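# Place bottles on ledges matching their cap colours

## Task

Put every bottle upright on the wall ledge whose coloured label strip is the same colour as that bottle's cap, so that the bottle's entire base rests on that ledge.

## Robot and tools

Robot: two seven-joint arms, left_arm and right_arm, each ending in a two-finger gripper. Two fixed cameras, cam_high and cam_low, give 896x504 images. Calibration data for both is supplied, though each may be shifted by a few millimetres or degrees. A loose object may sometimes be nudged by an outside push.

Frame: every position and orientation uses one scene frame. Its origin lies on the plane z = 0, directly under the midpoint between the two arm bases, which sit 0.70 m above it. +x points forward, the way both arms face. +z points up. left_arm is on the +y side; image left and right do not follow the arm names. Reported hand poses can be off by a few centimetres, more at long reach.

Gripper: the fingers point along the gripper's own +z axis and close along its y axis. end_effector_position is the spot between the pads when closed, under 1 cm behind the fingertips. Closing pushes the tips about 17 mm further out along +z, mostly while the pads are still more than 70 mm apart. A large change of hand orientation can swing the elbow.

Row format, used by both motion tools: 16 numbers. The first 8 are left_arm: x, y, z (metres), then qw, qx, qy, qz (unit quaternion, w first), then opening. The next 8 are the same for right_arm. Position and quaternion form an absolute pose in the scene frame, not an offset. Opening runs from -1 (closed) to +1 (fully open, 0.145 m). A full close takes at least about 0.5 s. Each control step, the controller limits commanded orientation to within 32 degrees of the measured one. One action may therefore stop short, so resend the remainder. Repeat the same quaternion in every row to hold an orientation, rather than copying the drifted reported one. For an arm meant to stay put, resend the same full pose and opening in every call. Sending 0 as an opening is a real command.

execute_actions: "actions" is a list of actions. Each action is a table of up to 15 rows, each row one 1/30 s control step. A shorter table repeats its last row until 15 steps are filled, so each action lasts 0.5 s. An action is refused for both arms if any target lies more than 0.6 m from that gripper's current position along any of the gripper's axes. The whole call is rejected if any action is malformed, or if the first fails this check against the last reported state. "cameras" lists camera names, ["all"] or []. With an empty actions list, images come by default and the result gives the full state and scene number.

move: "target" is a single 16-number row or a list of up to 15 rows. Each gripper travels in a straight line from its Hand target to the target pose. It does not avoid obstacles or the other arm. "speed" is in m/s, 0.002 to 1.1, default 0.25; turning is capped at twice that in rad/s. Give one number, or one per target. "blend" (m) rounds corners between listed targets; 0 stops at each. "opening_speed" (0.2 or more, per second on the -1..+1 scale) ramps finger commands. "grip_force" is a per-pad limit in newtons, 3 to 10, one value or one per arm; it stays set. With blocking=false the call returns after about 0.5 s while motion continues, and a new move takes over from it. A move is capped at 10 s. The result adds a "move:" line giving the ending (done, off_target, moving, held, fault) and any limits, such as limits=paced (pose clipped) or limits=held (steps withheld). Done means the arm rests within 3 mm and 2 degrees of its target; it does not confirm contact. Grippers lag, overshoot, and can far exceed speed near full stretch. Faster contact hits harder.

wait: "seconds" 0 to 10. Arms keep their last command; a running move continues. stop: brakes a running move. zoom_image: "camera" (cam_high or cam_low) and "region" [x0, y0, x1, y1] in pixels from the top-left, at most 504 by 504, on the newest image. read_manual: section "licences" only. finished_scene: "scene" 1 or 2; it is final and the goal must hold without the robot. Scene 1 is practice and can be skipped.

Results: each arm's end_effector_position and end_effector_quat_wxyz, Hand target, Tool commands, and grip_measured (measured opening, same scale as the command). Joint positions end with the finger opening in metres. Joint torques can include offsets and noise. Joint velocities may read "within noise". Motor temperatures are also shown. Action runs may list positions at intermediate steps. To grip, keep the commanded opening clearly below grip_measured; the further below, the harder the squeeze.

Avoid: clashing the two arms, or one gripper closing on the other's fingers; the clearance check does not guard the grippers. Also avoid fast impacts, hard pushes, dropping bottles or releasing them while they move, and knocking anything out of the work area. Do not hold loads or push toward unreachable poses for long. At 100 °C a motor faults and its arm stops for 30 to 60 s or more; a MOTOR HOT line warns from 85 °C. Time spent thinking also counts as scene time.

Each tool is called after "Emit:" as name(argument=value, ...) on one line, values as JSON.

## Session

Emit:
execute_actions(actions=[])

Emit:
zoom_image(camera="cam_high", region=[430, 190, 690, 420])

Emit:
zoom_image(camera="cam_low", region=[330, 130, 610, 400])

Scene clock: 0.00 s.
left_arm: end_effector_position=(+0.2239, +0.1828, +0.6144) grip_measured=+1.00 end_effector_quat_wxyz=(-0.319, +0.395, -0.515, +0.691) | right_arm: end_effector_position=(+0.4009, -0.1655, +0.3728) grip_measured=+1.00 end_effector_quat_wxyz=(+0.260, +0.265, +0.837, +0.401)
Joint positions: left_arm=[-1.106 0.942 0.535 2.339 -0.48 -0.199 -0.367 0.145] | right_arm=[0.583 0.619 -0.841 0.925 -1.182 -0.496 -0.047 0.145]
Joint velocities: within noise
Joint torques (N m): no reading
Motor temperatures (°C): left_arm=[21 21 22 20 21 23 21] | right_arm=[20 22 21 19 20 19 21]
Hand target: left_arm +0.2239, +0.1828, +0.6144; -0.319, +0.395, -0.515, +0.691 | right_arm +0.4009, -0.1655, +0.3728; +0.260, +0.265, +0.837, +0.401
Tool commands: left_gripper/opening=+1.0 right_gripper/opening=+1.0

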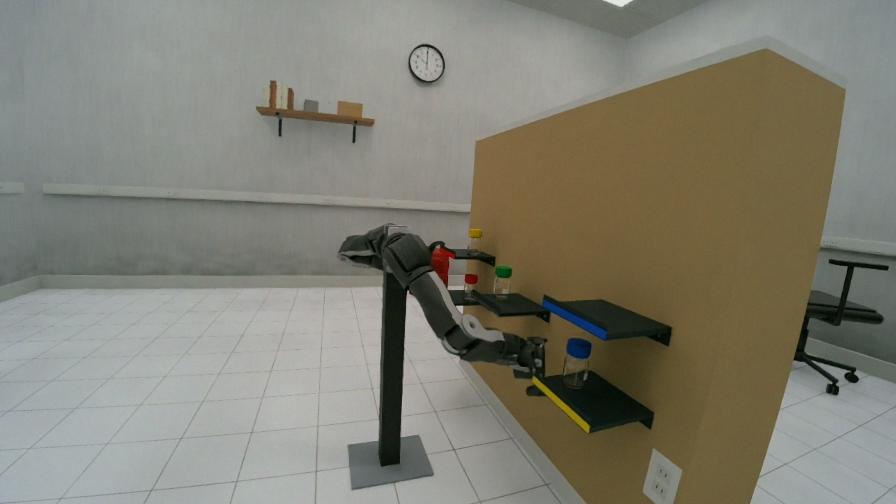

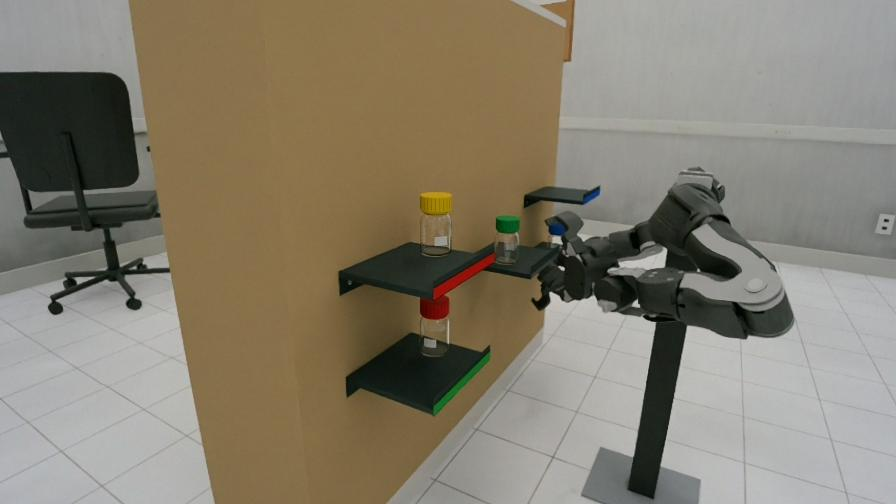

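Scaled by 1.938 from the camera's 896x504 image, which has a finer 1280x720 frame.

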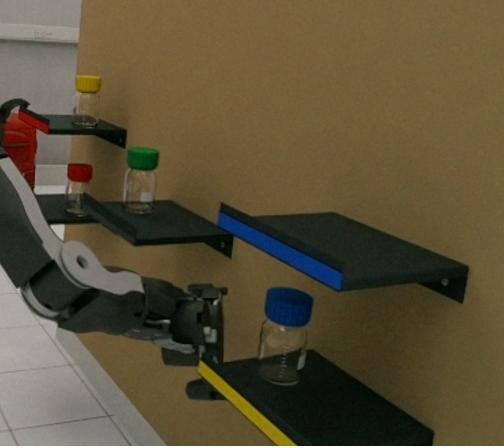

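Scaled by 1.800 from the camera's 896x504 image, which has a finer 1280x720 frame.

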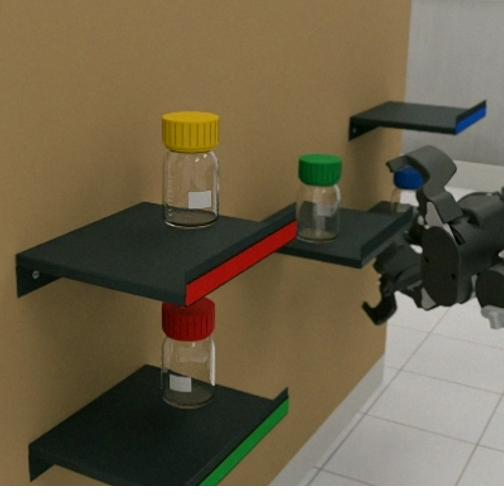

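Emit:
move(target=[[0.26,0.19,0.45,-0.319,0.395,-0.515,0.691,0.3,0.31,-0.18,0.36,0.260,0.265,0.837,0.401,0.3],[0.32,0.18,0.37,0,0.7071,0,0.7071,0.3,0.32,-0.18,0.36,0,0.7071,0,0.7071,0.3],[0.30,0.19,0.38,-0.183,0.683,0.183,0.683,0.3,0.30,-0.19,0.38,0.183,0.683,-0.183,0.683,0.6],[0.26,0.28,0.514,-0.183,0.683,0.183,0.683,0.5,0.26,-0.262,0.514,0.183,0.683,-0.183,0.683,0.6]], speed=0.2, blend=[0.02,0,0.02,0], cameras=["all"])

Emit:
zoom_image(camera="cam_high", region=[430, 200, 690, 430])

Scene clock: 86.00 s.
left_arm: end_effector_position=(+0.2598, +0.2812, +0.5157) grip_measured=+0.30 end_effector_quat_wxyz=(-0.185, +0.680, +0.185, +0.685) | right_arm: end_effector_position=(+0.2597, -0.2630, +0.5159) grip_measured=+0.60 end_effector_quat_wxyz=(+0.184, +0.680, -0.185, +0.685)
Joint positions: left_arm=[-0.479 0.375 0.015 2.073 0.336 -0.009 -0.694 0.098] | right_arm=[-0.456 0.405 -0.1 2.09 0.309 -0.009 -0.807 0.119]
Joint torques (N m): left_arm=[1.23 2.49 0.25 5.11 -0.12 -0.43 0.18] | right_arm=[1.02 2.2 0.58 3.71 -0.25 -0.17 0.09]
Hand target: left_arm +0.2600, +0.2800, +0.5141; -0.183, +0.683, +0.183, +0.683 | right_arm +0.2600, -0.2620, +0.5140; +0.183, +0.683, -0.183, +0.683
Tool commands: left_gripper/opening=+0.3 right_gripper/opening=+0.6
Off the commanded pose: left_arm 0.002 m, 1 deg | right_arm 0.002 m, 1 deg.
move: done (path cut at 10 s); path passed 3 of 4 targets; target 4's new opening was not sent; blend cut to 0 m at target 3

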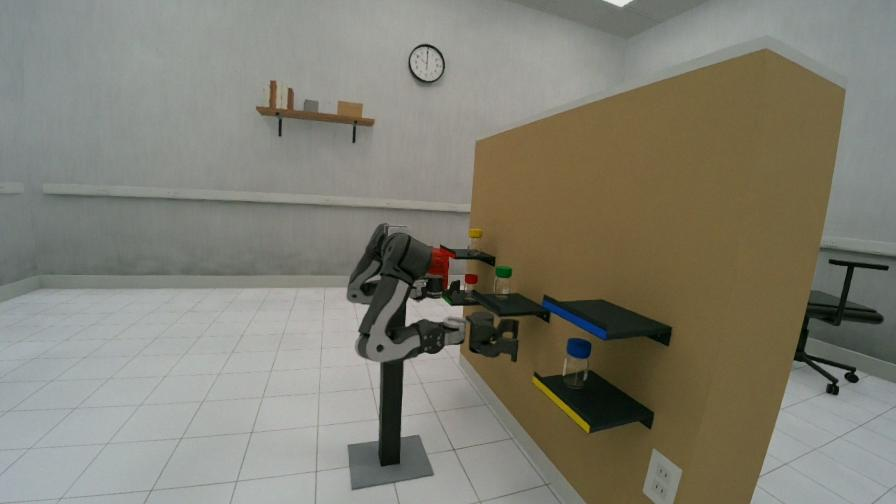

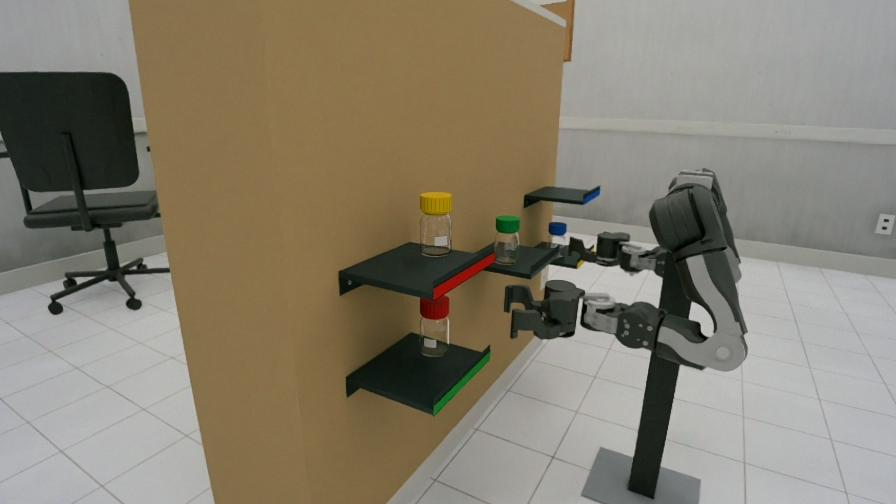

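Scaled by 1.938 from the camera's 896x504 image, which has a finer 1280x720 frame.

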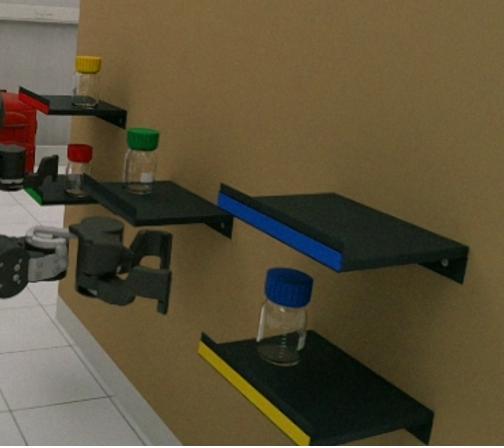

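Emit:
move(target=[[0.265,0.285,0.6,-0.165,0.6876,0.165,0.6876,0.3,0.26,-0.262,0.515,0.183,0.683,-0.183,0.683,0.6],[0.272,0.288,0.71,-0.135,0.694,0.135,0.694,0.5,0.38,-0.331,0.515,0.183,0.683,-0.183,0.683,0.6]], speed=0.15, cameras=["all"])

Emit:
zoom_image(camera="cam_high", region=[430, 200, 690, 430])

Emit:
zoom_image(camera="cam_low", region=[400, 160, 620, 320])

Scene clock: 99.27 s.
left_arm: end_effector_position=(+0.2732, +0.2883, +0.7095) grip_measured=+0.50 end_effector_quat_wxyz=(-0.081, +0.727, +0.091, +0.676) | right_arm: end_effector_position=(+0.3797, -0.3331, +0.5169) grip_measured=+0.60 end_effector_quat_wxyz=(+0.187, +0.681, -0.185, +0.683)
Joint positions: left_arm=[-0.162 0.991 0.678 2.431 1.576 0.773 -0.88 0.112] | right_arm=[0.123 0.522 -0.092 1.53 0.525 0.04 -0.591 0.119]
Joint torques (N m): left_arm=[2.99 5.5 1.81 0.94 -0.11 -0.53 -0.06] | right_arm=[4.02 3.36 1.47 3.45 -0.19 -0.46 0.16]
Hand target: left_arm +0.2730, +0.2888, +0.7103; -0.083, +0.726, +0.092, +0.677 | right_arm +0.3800, -0.3310, +0.5149; +0.183, +0.683, -0.183, +0.683
Off the commanded pose: left_arm 0.001 m, 9 deg | right_arm 0.003 m, 0 deg.
joint sent to its limit (left arm) — joint 4 (elbow), upper limit, where the elbow is as bent as it goes. The joint targets are off in orientation, not in position.
move: off_target (left_arm); target 2's new opening was sent with left_arm's hand 0.001 m and 9 deg from that target

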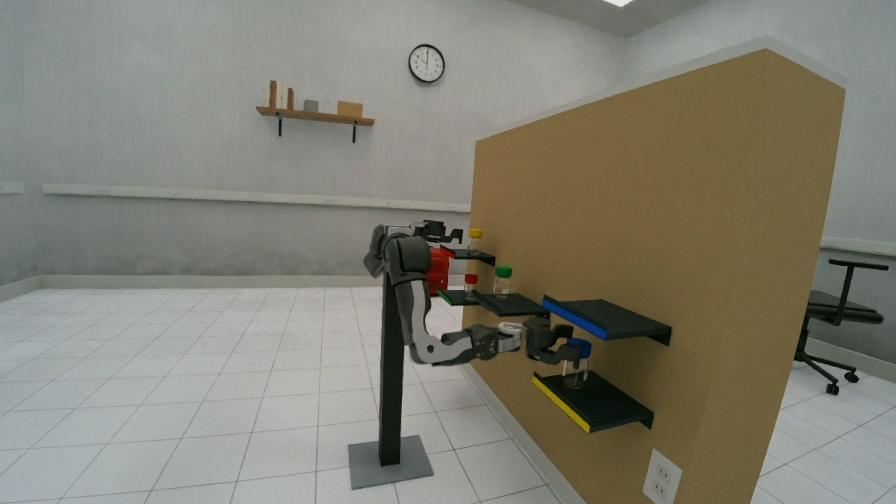

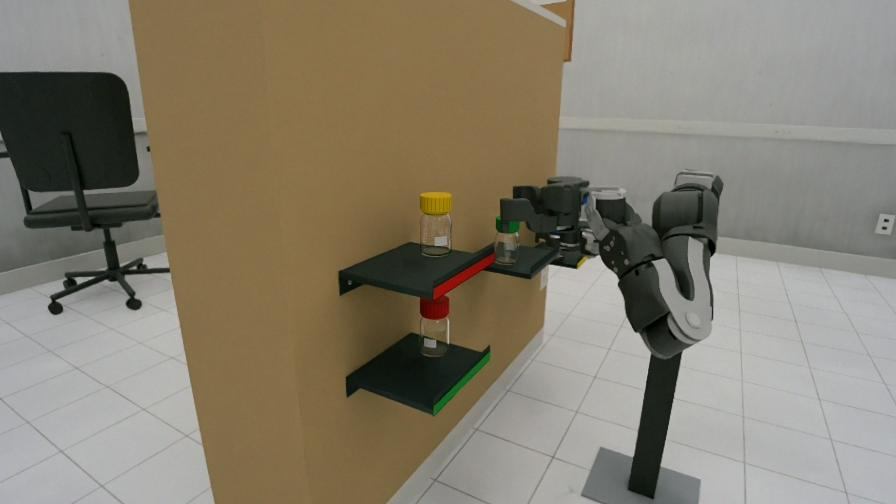

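Scaled by 1.938 from the camera's 896x504 image, which has a finer 1280x720 frame.

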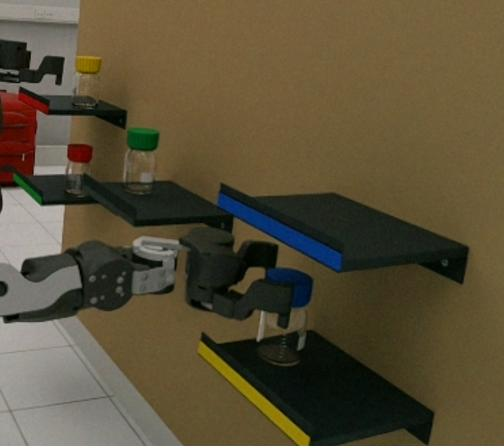

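Scaled by 2.291 from the camera's 896x504 image, which has a finer 1280x720 frame.

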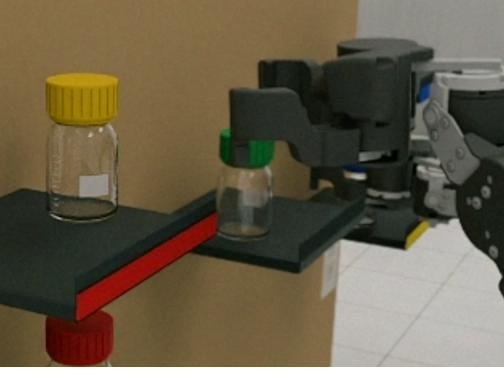

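Emit:
move(target=[[0.375,0.333,0.708,-0.135,0.694,0.135,0.694,0.5,0.395,-0.340,0.515,0.183,0.683,-0.183,0.683,0.6],[0.390,0.340,0.708,-0.135,0.694,0.135,0.694,0.5,0.395,-0.340,0.515,0.183,0.683,-0.183,0.683,-0.6]], speed=0.12, opening_speed=0.8, grip_force=10, cameras=["all"])

Emit:
zoom_image(camera="cam_high", region=[430, 200, 690, 430])

Emit:
zoom_image(camera="cam_low", region=[380, 160, 600, 320])

Scene clock: 117.10 s.
left_arm: end_effector_position=(+0.3890, +0.3417, +0.7089) grip_measured=+0.50 end_effector_quat_wxyz=(-0.138, +0.693, +0.137, +0.694) | right_arm: end_effector_position=(+0.3945, -0.3417, +0.5172) grip_measured=-0.57 end_effector_quat_wxyz=(+0.186, +0.680, -0.185, +0.684)
Joint positions: left_arm=[0.588 1.066 -0.22 1.809 1.222 0.485 -0.747 0.112] | right_arm=[0.198 0.518 -0.096 1.435 0.523 0.028 -0.545 0.032]
Joint torques (N m): left_arm=[7.03 4.18 2.18 1.95 -0.23 -0.57 0.23] | right_arm=[4.68 3.47 1.4 3.28 -0.14 -0.4 0.15]
Hand target: left_arm +0.3900, +0.3399, +0.7080; -0.135, +0.694, +0.135, +0.694 | right_arm +0.3950, -0.3400, +0.5149; +0.183, +0.683, -0.183, +0.683
Off the commanded pose: left_arm 0.002 m, 0 deg | right_arm 0.003 m, 0 deg.
move: done

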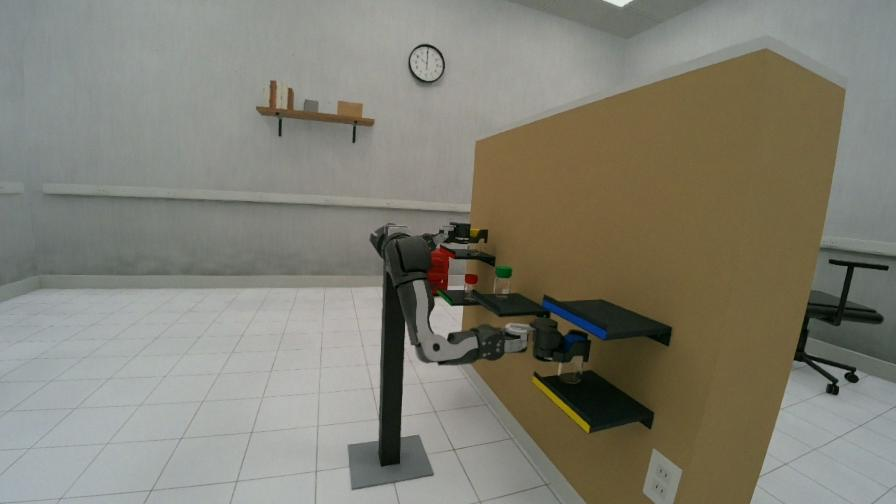

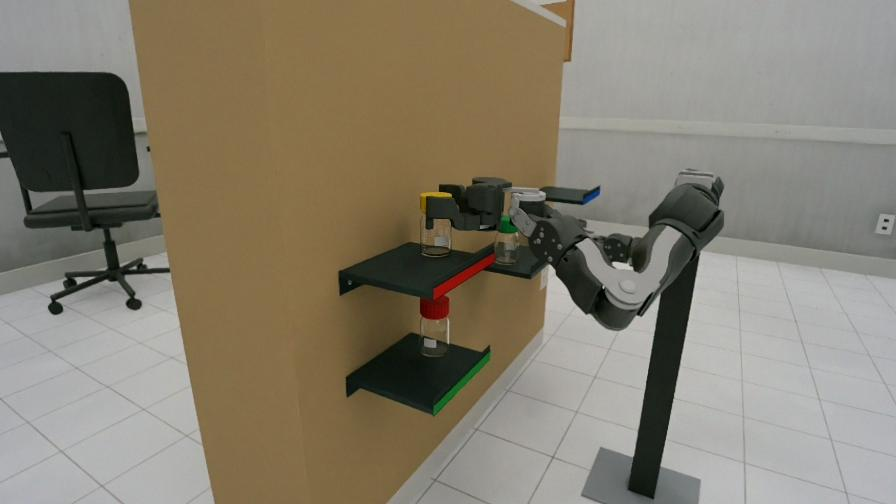

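Scaled by 1.938 from the camera's 896x504 image, which has a finer 1280x720 frame.

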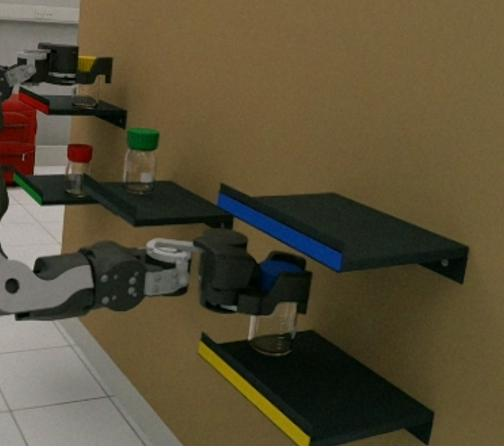

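Scaled by 2.291 from the camera's 896x504 image, which has a finer 1280x720 frame.

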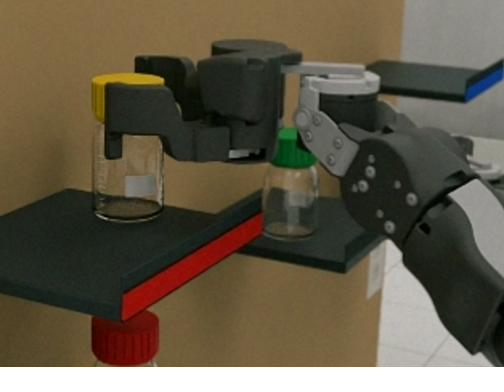

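Emit:
move(target=[[0.390,0.340,0.708,-0.135,0.694,0.135,0.694,0.5,0.395,-0.340,0.515,0.183,0.683,-0.183,0.683,0.3],[0.390,0.340,0.708,-0.135,0.694,0.135,0.694,0.5,0.378,-0.331,0.515,0.183,0.683,-0.183,0.683,0.3],[0.390,0.340,0.708,-0.135,0.694,0.135,0.694,-0.8,0.378,-0.331,0.515,0.183,0.683,-0.183,0.683,-0.8]], speed=0.08, opening_speed=0.8, cameras=["all"])

Emit:
zoom_image(camera="cam_high", region=[430, 200, 690, 430])

Scene clock: 135.30 s.
left_arm: end_effector_position=(+0.3890, +0.3417, +0.7091) grip_measured=-0.28 end_effector_quat_wxyz=(-0.138, +0.693, +0.137, +0.694) | right_arm: end_effector_position=(+0.3786, -0.3297, +0.5146) grip_measured=-0.27 end_effector_quat_wxyz=(+0.181, +0.683, -0.181, +0.684)
Joint positions: left_arm=[0.588 1.066 -0.22 1.809 1.22 0.484 -0.746 0.054] | right_arm=[0.111 0.517 -0.092 1.537 0.523 0.035 -0.581 0.056]
Joint torques (N m): left_arm=[6.98 4.15 2.19 1.95 -0.2 -0.55 0.21] | right_arm=[4.07 4.15 2.82 4.16 -0.19 -0.26 -0.07]
Hand target: left_arm +0.3900, +0.3399, +0.7080; -0.135, +0.694, +0.135, +0.694 | right_arm +0.3780, -0.3310, +0.5150; +0.183, +0.683, -0.183, +0.683
Off the commanded pose: left_arm 0.002 m, 0 deg | right_arm 0.001 m, 0 deg.
move: done

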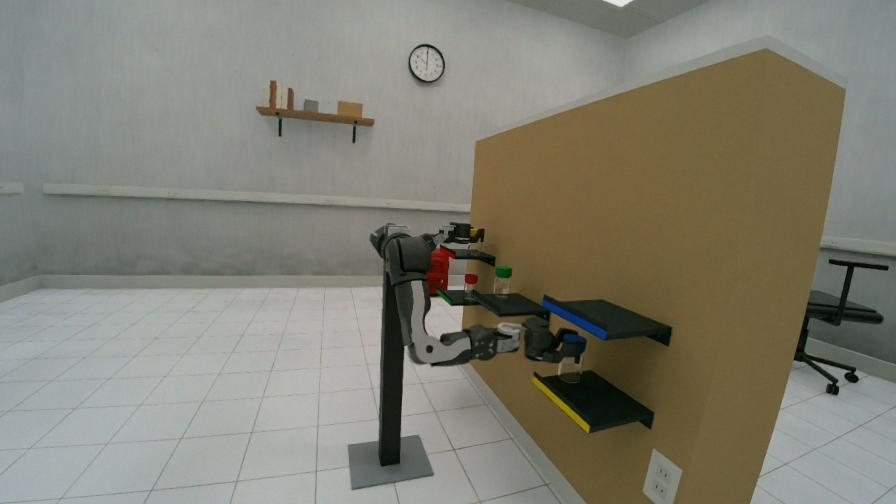

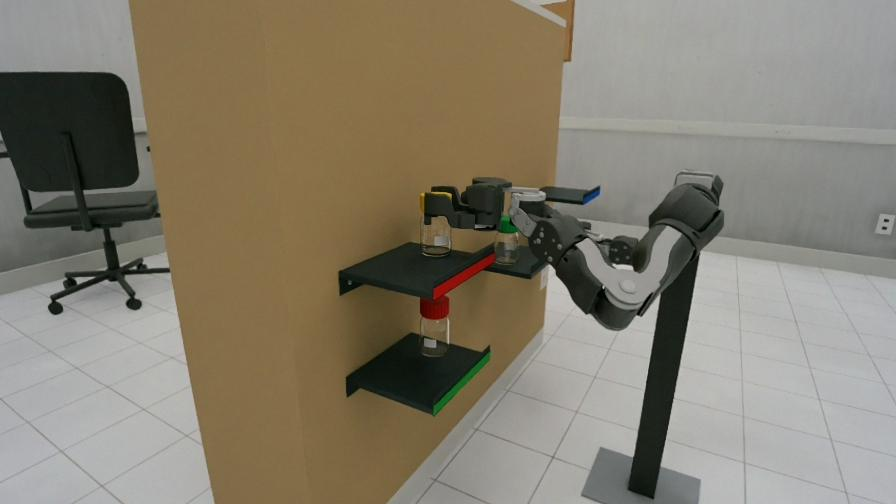

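Scaled by 1.938 from the camera's 896x504 image, which has a finer 1280x720 frame.

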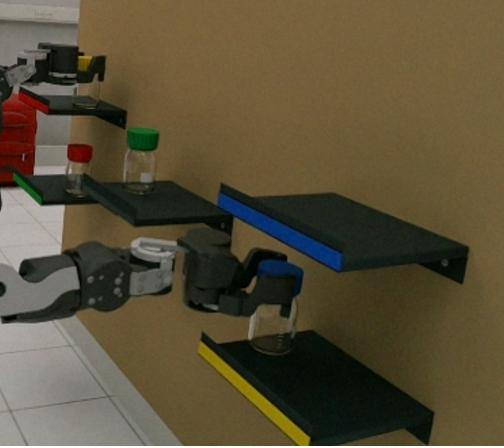

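Emit:
move(target=[[0.388,0.340,0.752,-0.135,0.694,0.135,0.694,-0.8,0.378,-0.331,0.556,0.183,0.683,-0.183,0.683,-0.8],[0.388,0.340,0.752,-0.135,0.694,0.135,0.694,-0.8,0.385,-0.187,0.56,0.05,0.705,-0.05,0.705,-0.8],[0.388,0.340,0.752,-0.135,0.694,0.135,0.694,-0.8,0.385,-0.19,0.755,0.05,0.705,-0.05,0.705,-0.8]], speed=0.15, blend=[0.005,0.02,0], cameras=["all"])

Emit:
zoom_image(camera="cam_high", region=[430, 180, 690, 410])

Emit:
zoom_image(camera="cam_low", region=[380, 140, 600, 300])

Scene clock: 163.33 s.
left_arm: end_effector_position=(+0.3876, +0.3396, +0.7531) grip_measured=-0.28 end_effector_quat_wxyz=(-0.134, +0.694, +0.133, +0.695) | right_arm: end_effector_position=(+0.3852, -0.1892, +0.7547) grip_measured=-0.27 end_effector_quat_wxyz=(+0.046, +0.706, -0.049, +0.705)
Joint positions: left_arm=[0.802 1.056 -0.248 1.788 1.293 0.656 -0.773 0.054] | right_arm=[0.975 0.696 -0.465 2.024 1.385 0.785 -1.129 0.056]
Joint torques (N m): left_arm=[6.69 3.42 2.29 1.43 -0.26 -0.6 -0.05] | right_arm=[5.87 1.65 2.36 1.26 -0.41 -0.13 -0.14]
Hand target: left_arm +0.3880, +0.3400, +0.7519; -0.135, +0.694, +0.135, +0.694 | right_arm +0.3850, -0.1899, +0.7550; +0.050, +0.705, -0.050, +0.705
Off the commanded pose: left_arm 0.001 m, 0 deg | right_arm 0.001 m, 0 deg.
joint sent to its limit (right arm) — joint 6 (wrist pitch), upper limit. The joint targets still meet the commanded pose.
move: done

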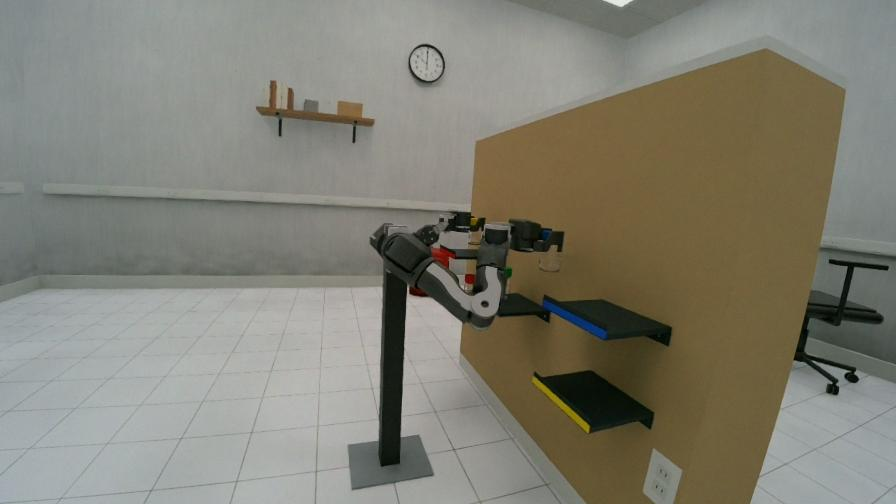

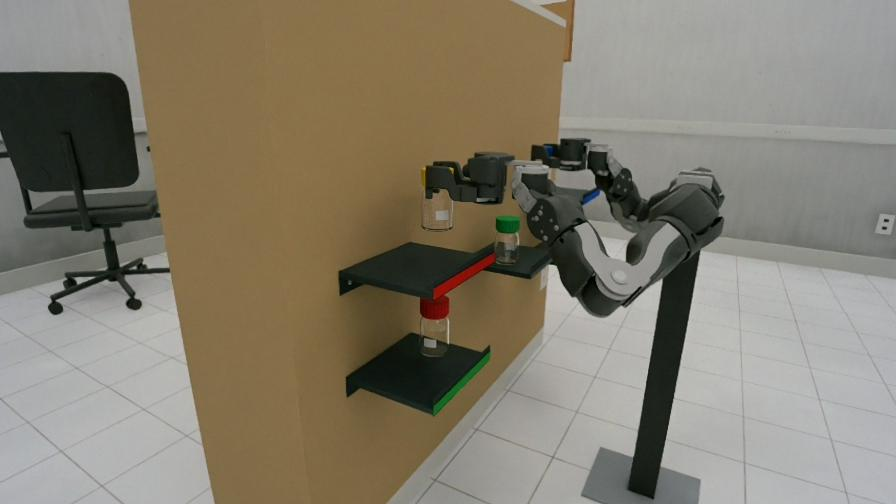

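Scaled by 1.938 from the camera's 896x504 image, which has a finer 1280x720 frame.

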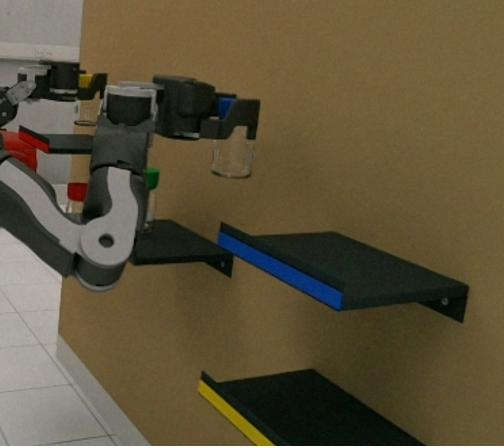

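Scaled by 2.291 from the camera's 896x504 image, which has a finer 1280x720 frame.

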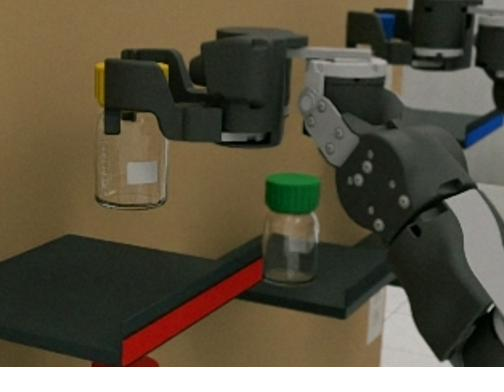

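Emit:
move(target=[[0.387,0.19,0.752,-0.05,0.705,0.05,0.705,-0.8,0.386,-0.378,0.752,0.135,0.694,-0.135,0.694,-0.8],[0.386,-0.047,0.752,0,0.7071,0,0.7071,-0.8,0.386,-0.378,0.708,0.135,0.694,-0.135,0.694,-0.8]], speed=0.15, blend=[0.015,0], cameras=["all"])

Emit:
zoom_image(camera="cam_high", region=[430, 180, 690, 410])

Emit:
zoom_image(camera="cam_low", region=[440, 140, 620, 300])

Scene clock: 180.47 s.
left_arm: end_effector_position=(+0.3859, -0.0474, +0.7501) grip_measured=-0.28 end_effector_quat_wxyz=(+0.001, +0.710, -0.002, +0.704) | right_arm: end_effector_position=(+0.3861, -0.3781, +0.7066) grip_measured=-0.27 end_effector_quat_wxyz=(+0.136, +0.696, -0.136, +0.692)
Joint positions: left_arm=[1.212 -0.136 -0.927 1.596 1.149 0.656 -1.465 0.054] | right_arm=[0.551 1.258 -0.274 1.71 1.339 0.33 -0.617 0.056]
Joint torques (N m): left_arm=[9.93 -1.28 1.88 1.88 -0.53 -0.26 0.1] | right_arm=[3.97 6.34 4.79 1.48 -0.24 -0.57 0.14]
Hand target: left_arm +0.3860, -0.0469, +0.7520; +0.000, +0.707, +0.000, +0.707 | right_arm +0.3860, -0.3781, +0.7081; +0.135, +0.694, -0.135, +0.694
Off the commanded pose: left_arm 0.002 m, 1 deg | right_arm 0.001 m, 0 deg.
move: done

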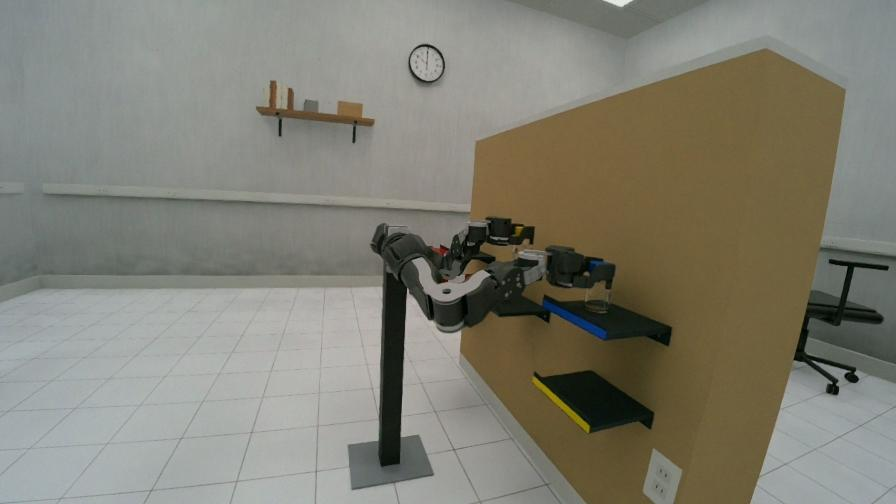

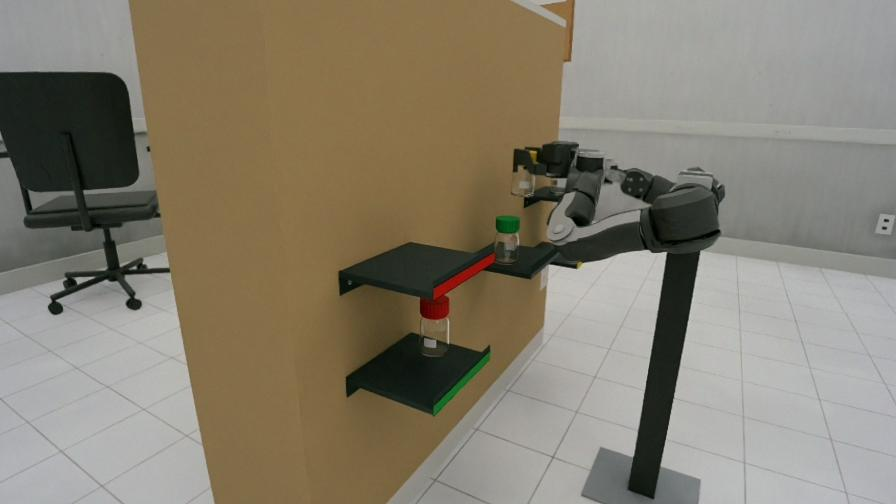

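Scaled by 1.938 from the camera's 896x504 image, which has a finer 1280x720 frame.

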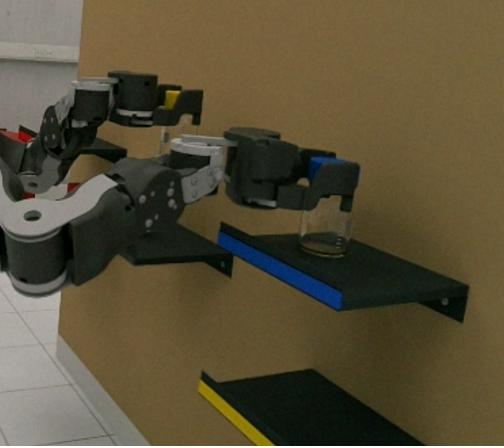

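Scaled by 2.800 from the camera's 896x504 image, which has a finer 1280x720 frame.

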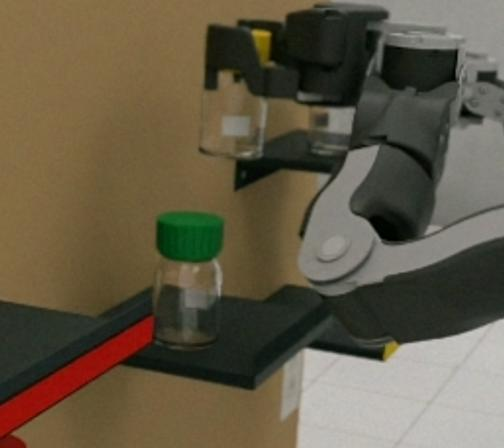

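Emit:
move(target=[[0.386,-0.047,0.640,0,0.7071,0,0.7071,-0.8,0.386,-0.378,0.702,0.135,0.694,-0.135,0.694,-0.8],[0.386,-0.047,0.622,0,0.7071,0,0.7071,-0.8,0.386,-0.378,0.699,0.135,0.694,-0.135,0.694,-0.8]], speed=[0.1,0.03], blend=[0.002,0], cameras=["all"])

Emit:
zoom_image(camera="cam_high", region=[470, 200, 670, 360])

Emit:
zoom_image(camera="cam_low", region=[440, 140, 620, 300])

Scene clock: 190.63 s.
left_arm: end_effector_position=(+0.3856, -0.0471, +0.6226) grip_measured=-0.28 end_effector_quat_wxyz=(+0.001, +0.709, +0.001, +0.706) | right_arm: end_effector_position=(+0.3854, -0.3786, +0.7056) grip_measured=-0.27 end_effector_quat_wxyz=(+0.137, +0.685, -0.136, +0.702)
Joint positions: left_arm=[0.965 0.021 -1.258 1.571 0.948 0.242 -1.373 0.054] | right_arm=[0.52 1.267 -0.274 1.714 1.327 0.272 -0.613 0.055]
Joint torques (N m): left_arm=[8.51 -1.49 1.8 2.62 -0.58 -0.32 0.19] | right_arm=[2.89 5.95 3.4 1.03 0.04 -0.1 0.07]
Hand target: left_arm +0.3861, -0.0469, +0.6221; +0.000, +0.707, +0.000, +0.707 | right_arm +0.3860, -0.3780, +0.6990; +0.135, +0.694, -0.135, +0.694
Off the commanded pose: left_arm 0.001 m, 0 deg | right_arm 0.007 m, 1 deg.
move: off_target (right_arm)

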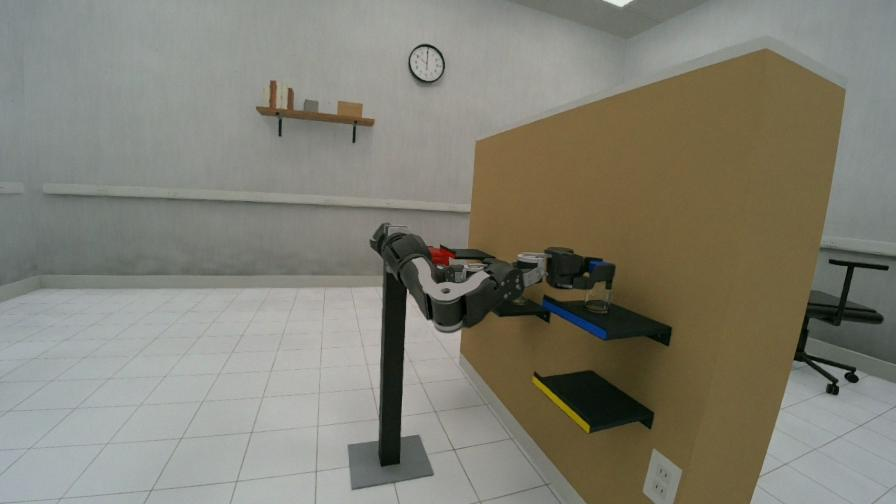

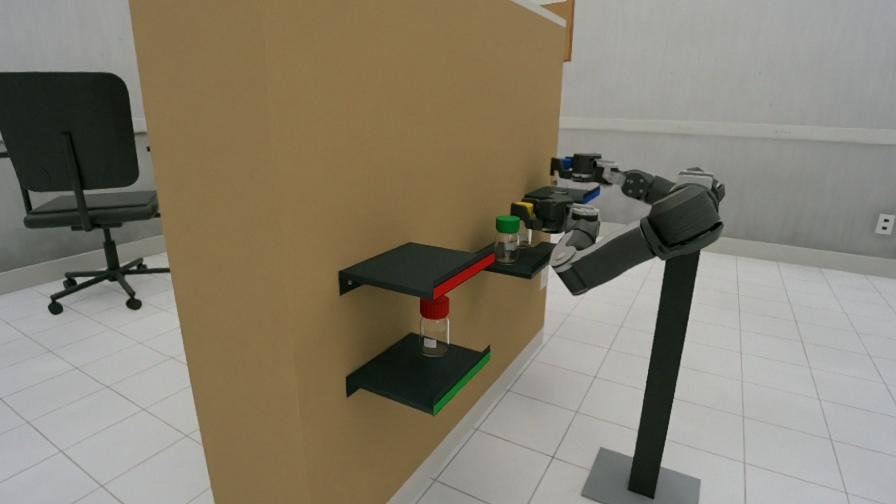

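Scaled by 2.520 from the camera's 896x504 image, which has a finer 1280x720 frame.

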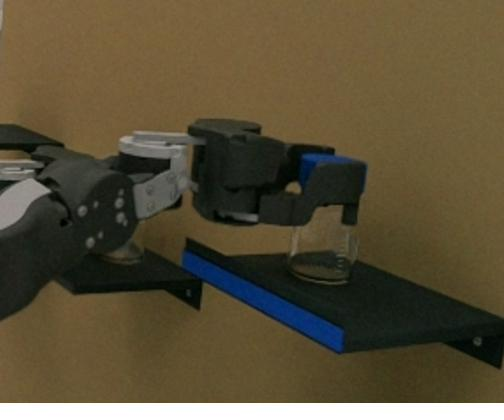

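Scaled by 2.800 from the camera's 896x504 image, which has a finer 1280x720 frame.

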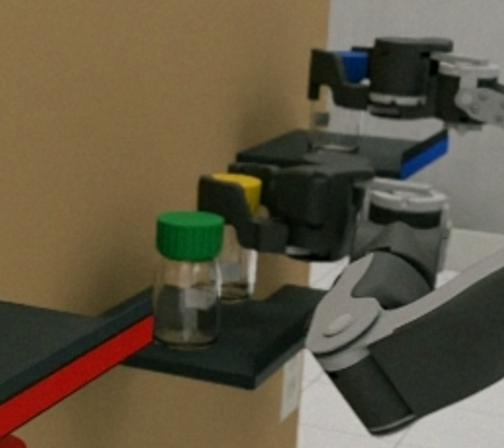

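Emit:
move(target=[[0.386,-0.047,0.617,0,0.7071,0,0.7071,-0.8,0.386,-0.378,0.705,0.135,0.694,-0.135,0.694,-0.8],[0.386,-0.047,0.613,0,0.7071,0,0.7071,-0.8,0.386,-0.378,0.705,0.135,0.694,-0.135,0.694,-0.8]], speed=[0.03,0.02])

Scene clock: 198.93 s.
left_arm: end_effector_position=(+0.3856, -0.0473, +0.6141) grip_measured=-0.28 end_effector_quat_wxyz=(+0.001, +0.708, +0.001, +0.706) | right_arm: end_effector_position=(+0.3855, -0.3785, +0.7064) grip_measured=-0.27 end_effector_quat_wxyz=(+0.136, +0.692, -0.135, +0.696)
Joint positions: left_arm=[0.963 0.03 -1.291 1.556 0.948 0.201 -1.373 0.054] | right_arm=[0.536 1.267 -0.274 1.712 1.337 0.305 -0.613 0.055]
Joint torques (N m): left_arm=[8.29 -1.44 1.84 2.55 -0.57 -0.36 0.18] | right_arm=[4.81 5.26 3.9 1.16 -0.16 -0.28 0.04]
Motor temperatures (°C): left_arm=[26 22 23 21 22 24 21] | right_arm=[23 24 23 20 20 20 21]
Hand target: left_arm +0.3860, -0.0469, +0.6131; +0.000, +0.707, +0.000, +0.707 | right_arm +0.3860, -0.3779, +0.7051; +0.135, +0.694, -0.135, +0.694
Off the commanded pose: left_arm 0.001 m, 0 deg | right_arm 0.002 m, 0 deg.
move: done

Emit:
move(target=[0.386,-0.047,0.609,0,0.7071,0,0.7071,-0.8,0.386,-0.378,0.706,0.135,0.694,-0.135,0.694,0.2], speed=0.02, opening_speed=0.8, cameras=["all"])

Emit:
zoom_image(camera="cam_low", region=[440, 140, 620, 300])

Emit:
zoom_image(camera="cam_high", region=[470, 200, 670, 360])

Scene clock: 206.77 s.
left_arm: end_effector_position=(+0.3855, -0.0475, +0.6102) grip_measured=-0.28 end_effector_quat_wxyz=(+0.001, +0.708, +0.001, +0.706) | right_arm: end_effector_position=(+0.3855, -0.3785, +0.7069) grip_measured=+0.20 end_effector_quat_wxyz=(+0.137, +0.693, -0.135, +0.695)
Joint positions: left_arm=[0.963 0.033 -1.307 1.549 0.95 0.182 -1.373 0.054] | right_arm=[0.54 1.266 -0.274 1.712 1.337 0.311 -0.613 0.09]
Joint torques (N m): left_arm=[8.27 -1.44 1.84 2.5 -0.57 -0.33 0.17] | right_arm=[4.73 5.24 4.11 1.17 -0.16 -0.3 0.05]
Hand target: left_arm +0.3860, -0.0469, +0.6091; +0.000, +0.707, +0.000, +0.707 | right_arm +0.3860, -0.3780, +0.7061; +0.135, +0.694, -0.135, +0.694
Off the commanded pose: left_arm 0.001 m, 0 deg | right_arm 0.001 m, 0 deg.
move: done

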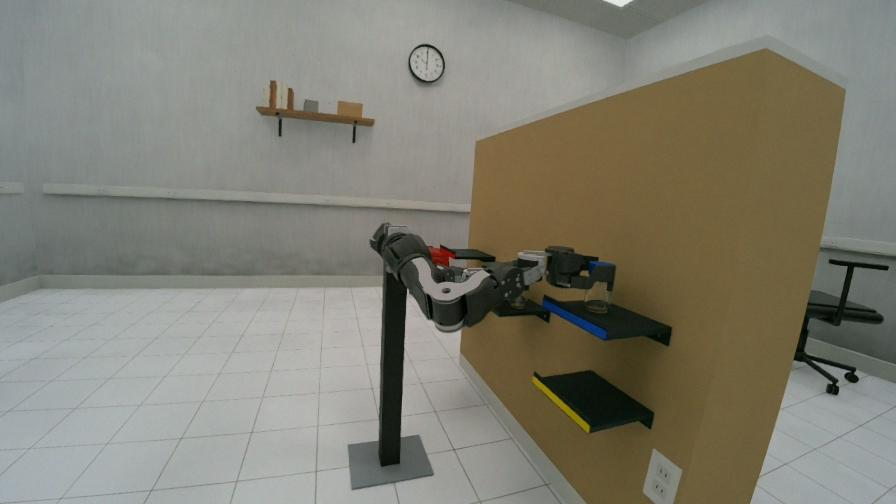

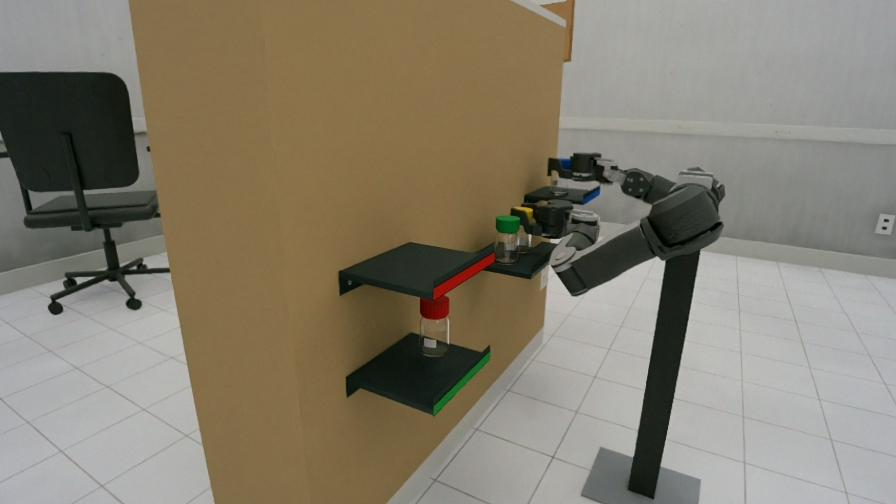

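Scaled by 2.800 from the camera's 896x504 image, which has a finer 1280x720 frame.

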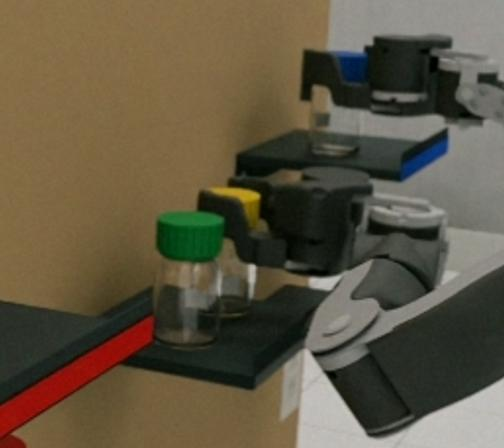

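Scaled by 2.520 from the camera's 896x504 image, which has a finer 1280x720 frame.

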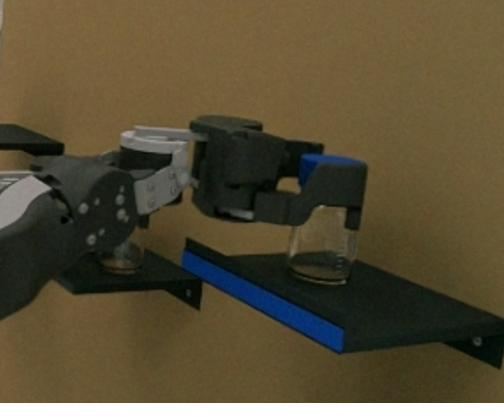

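Emit:
move(target=[0.386,-0.047,0.603,0,0.7071,0,0.7071,-0.8,0.30,-0.34,0.71,0.135,0.694,-0.135,0.694,0.2], speed=0.1)

Emit:
move(target=[0.386,-0.047,0.599,0,0.7071,0,0.7071,-0.8,0.265,-0.29,0.62,0.165,0.6876,-0.165,0.6876,0.1], speed=0.1, cameras=["all"])

Emit:
zoom_image(camera="cam_low", region=[440, 140, 620, 300])

Emit:
zoom_image(camera="cam_high", region=[470, 200, 670, 360])

Scene clock: 219.33 s.
left_arm: end_effector_position=(+0.3858, -0.0472, +0.6083) grip_measured=-0.28 end_effector_quat_wxyz=(+0.001, +0.703, +0.003, +0.711) | right_arm: end_effector_position=(+0.3006, -0.3390, +0.7097) grip_measured=+0.20 end_effector_quat_wxyz=(+0.132, +0.694, -0.134, +0.695)
Joint positions: left_arm=[0.962 0.035 -1.321 1.54 0.936 0.158 -1.373 0.054] | right_arm=[-0.353 1.169 0.672 2.215 1.425 0.447 -0.789 0.09]
Joint torques (N m): left_arm=[6.84 -1.25 1.58 2.15 -0.34 -0.27 0.26] | right_arm=[2.18 5.68 4.22 0.99 -0.3 -0.19 -0.1]
Hand target: left_arm +0.3859, -0.0471, +0.6030; +0.000, +0.707, +0.000, +0.707 | right_arm +0.3000, -0.3400, +0.7101; +0.135, +0.694, -0.135, +0.694
Off the commanded pose: left_arm 0.005 m, 1 deg | right_arm 0.001 m, 0 deg.
move: off_target (left_arm)

Scene clock: 220.83 s.
left_arm: end_effector_position=(+0.3856, -0.0472, +0.6077) grip_measured=-0.28 end_effector_quat_wxyz=(+0.002, +0.697, +0.003, +0.717) | right_arm: end_effector_position=(+0.2654, -0.2897, +0.6194) grip_measured=+0.10 end_effector_quat_wxyz=(+0.165, +0.689, -0.163, +0.687)
Joint positions: left_arm=[0.947 0.035 -1.319 1.534 0.903 0.15 -1.361 0.054] | right_arm=[-0.471 0.935 0.181 2.414 0.929 0.19 -1.036 0.083]
Joint torques (N m): left_arm=[5.71 -1.67 2.21 1.78 0.05 -0.12 0.24] | right_arm=[1.75 3.31 2.58 2.99 -0.47 -0.28 -0.11]
Hand target: left_arm +0.3858, -0.0470, +0.5990; +0.000, +0.707, +0.000, +0.707 | right_arm +0.2650, -0.2900, +0.6200; +0.165, +0.688, -0.165, +0.688
Off the commanded pose: left_arm 0.009 m, 2 deg | right_arm 0.001 m, 0 deg.
move: off_target (left_arm)

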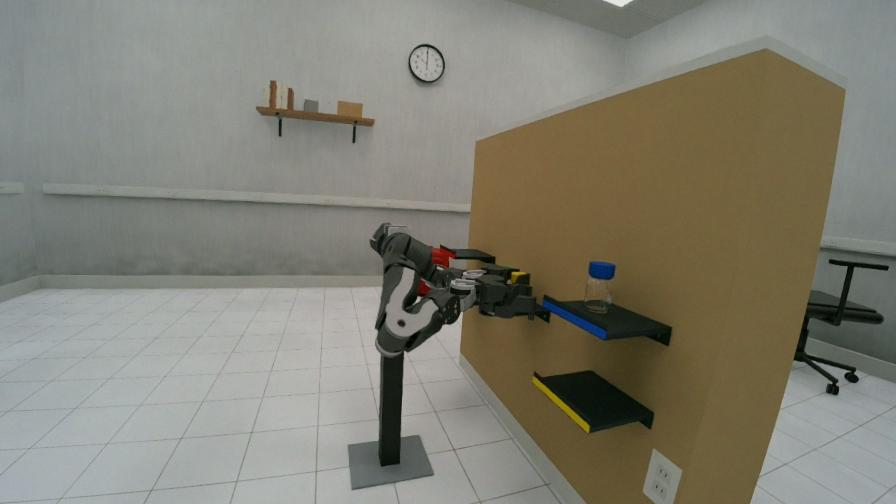

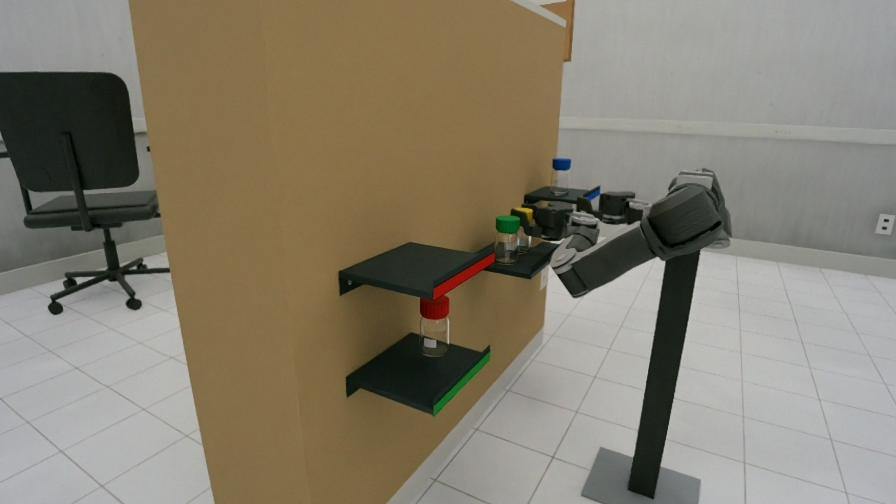

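Scaled by 2.800 from the camera's 896x504 image, which has a finer 1280x720 frame.

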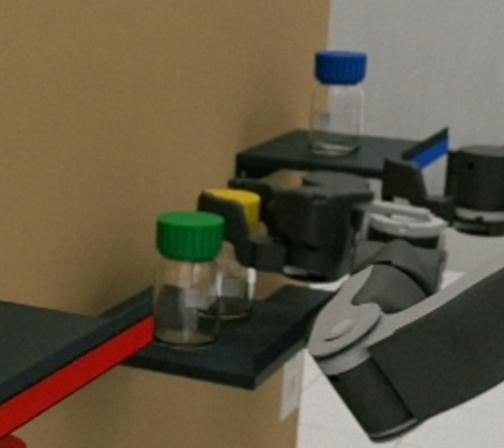

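Scaled by 2.520 from the camera's 896x504 image, which has a finer 1280x720 frame.

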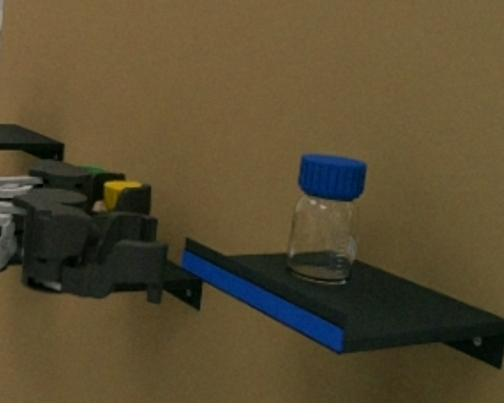

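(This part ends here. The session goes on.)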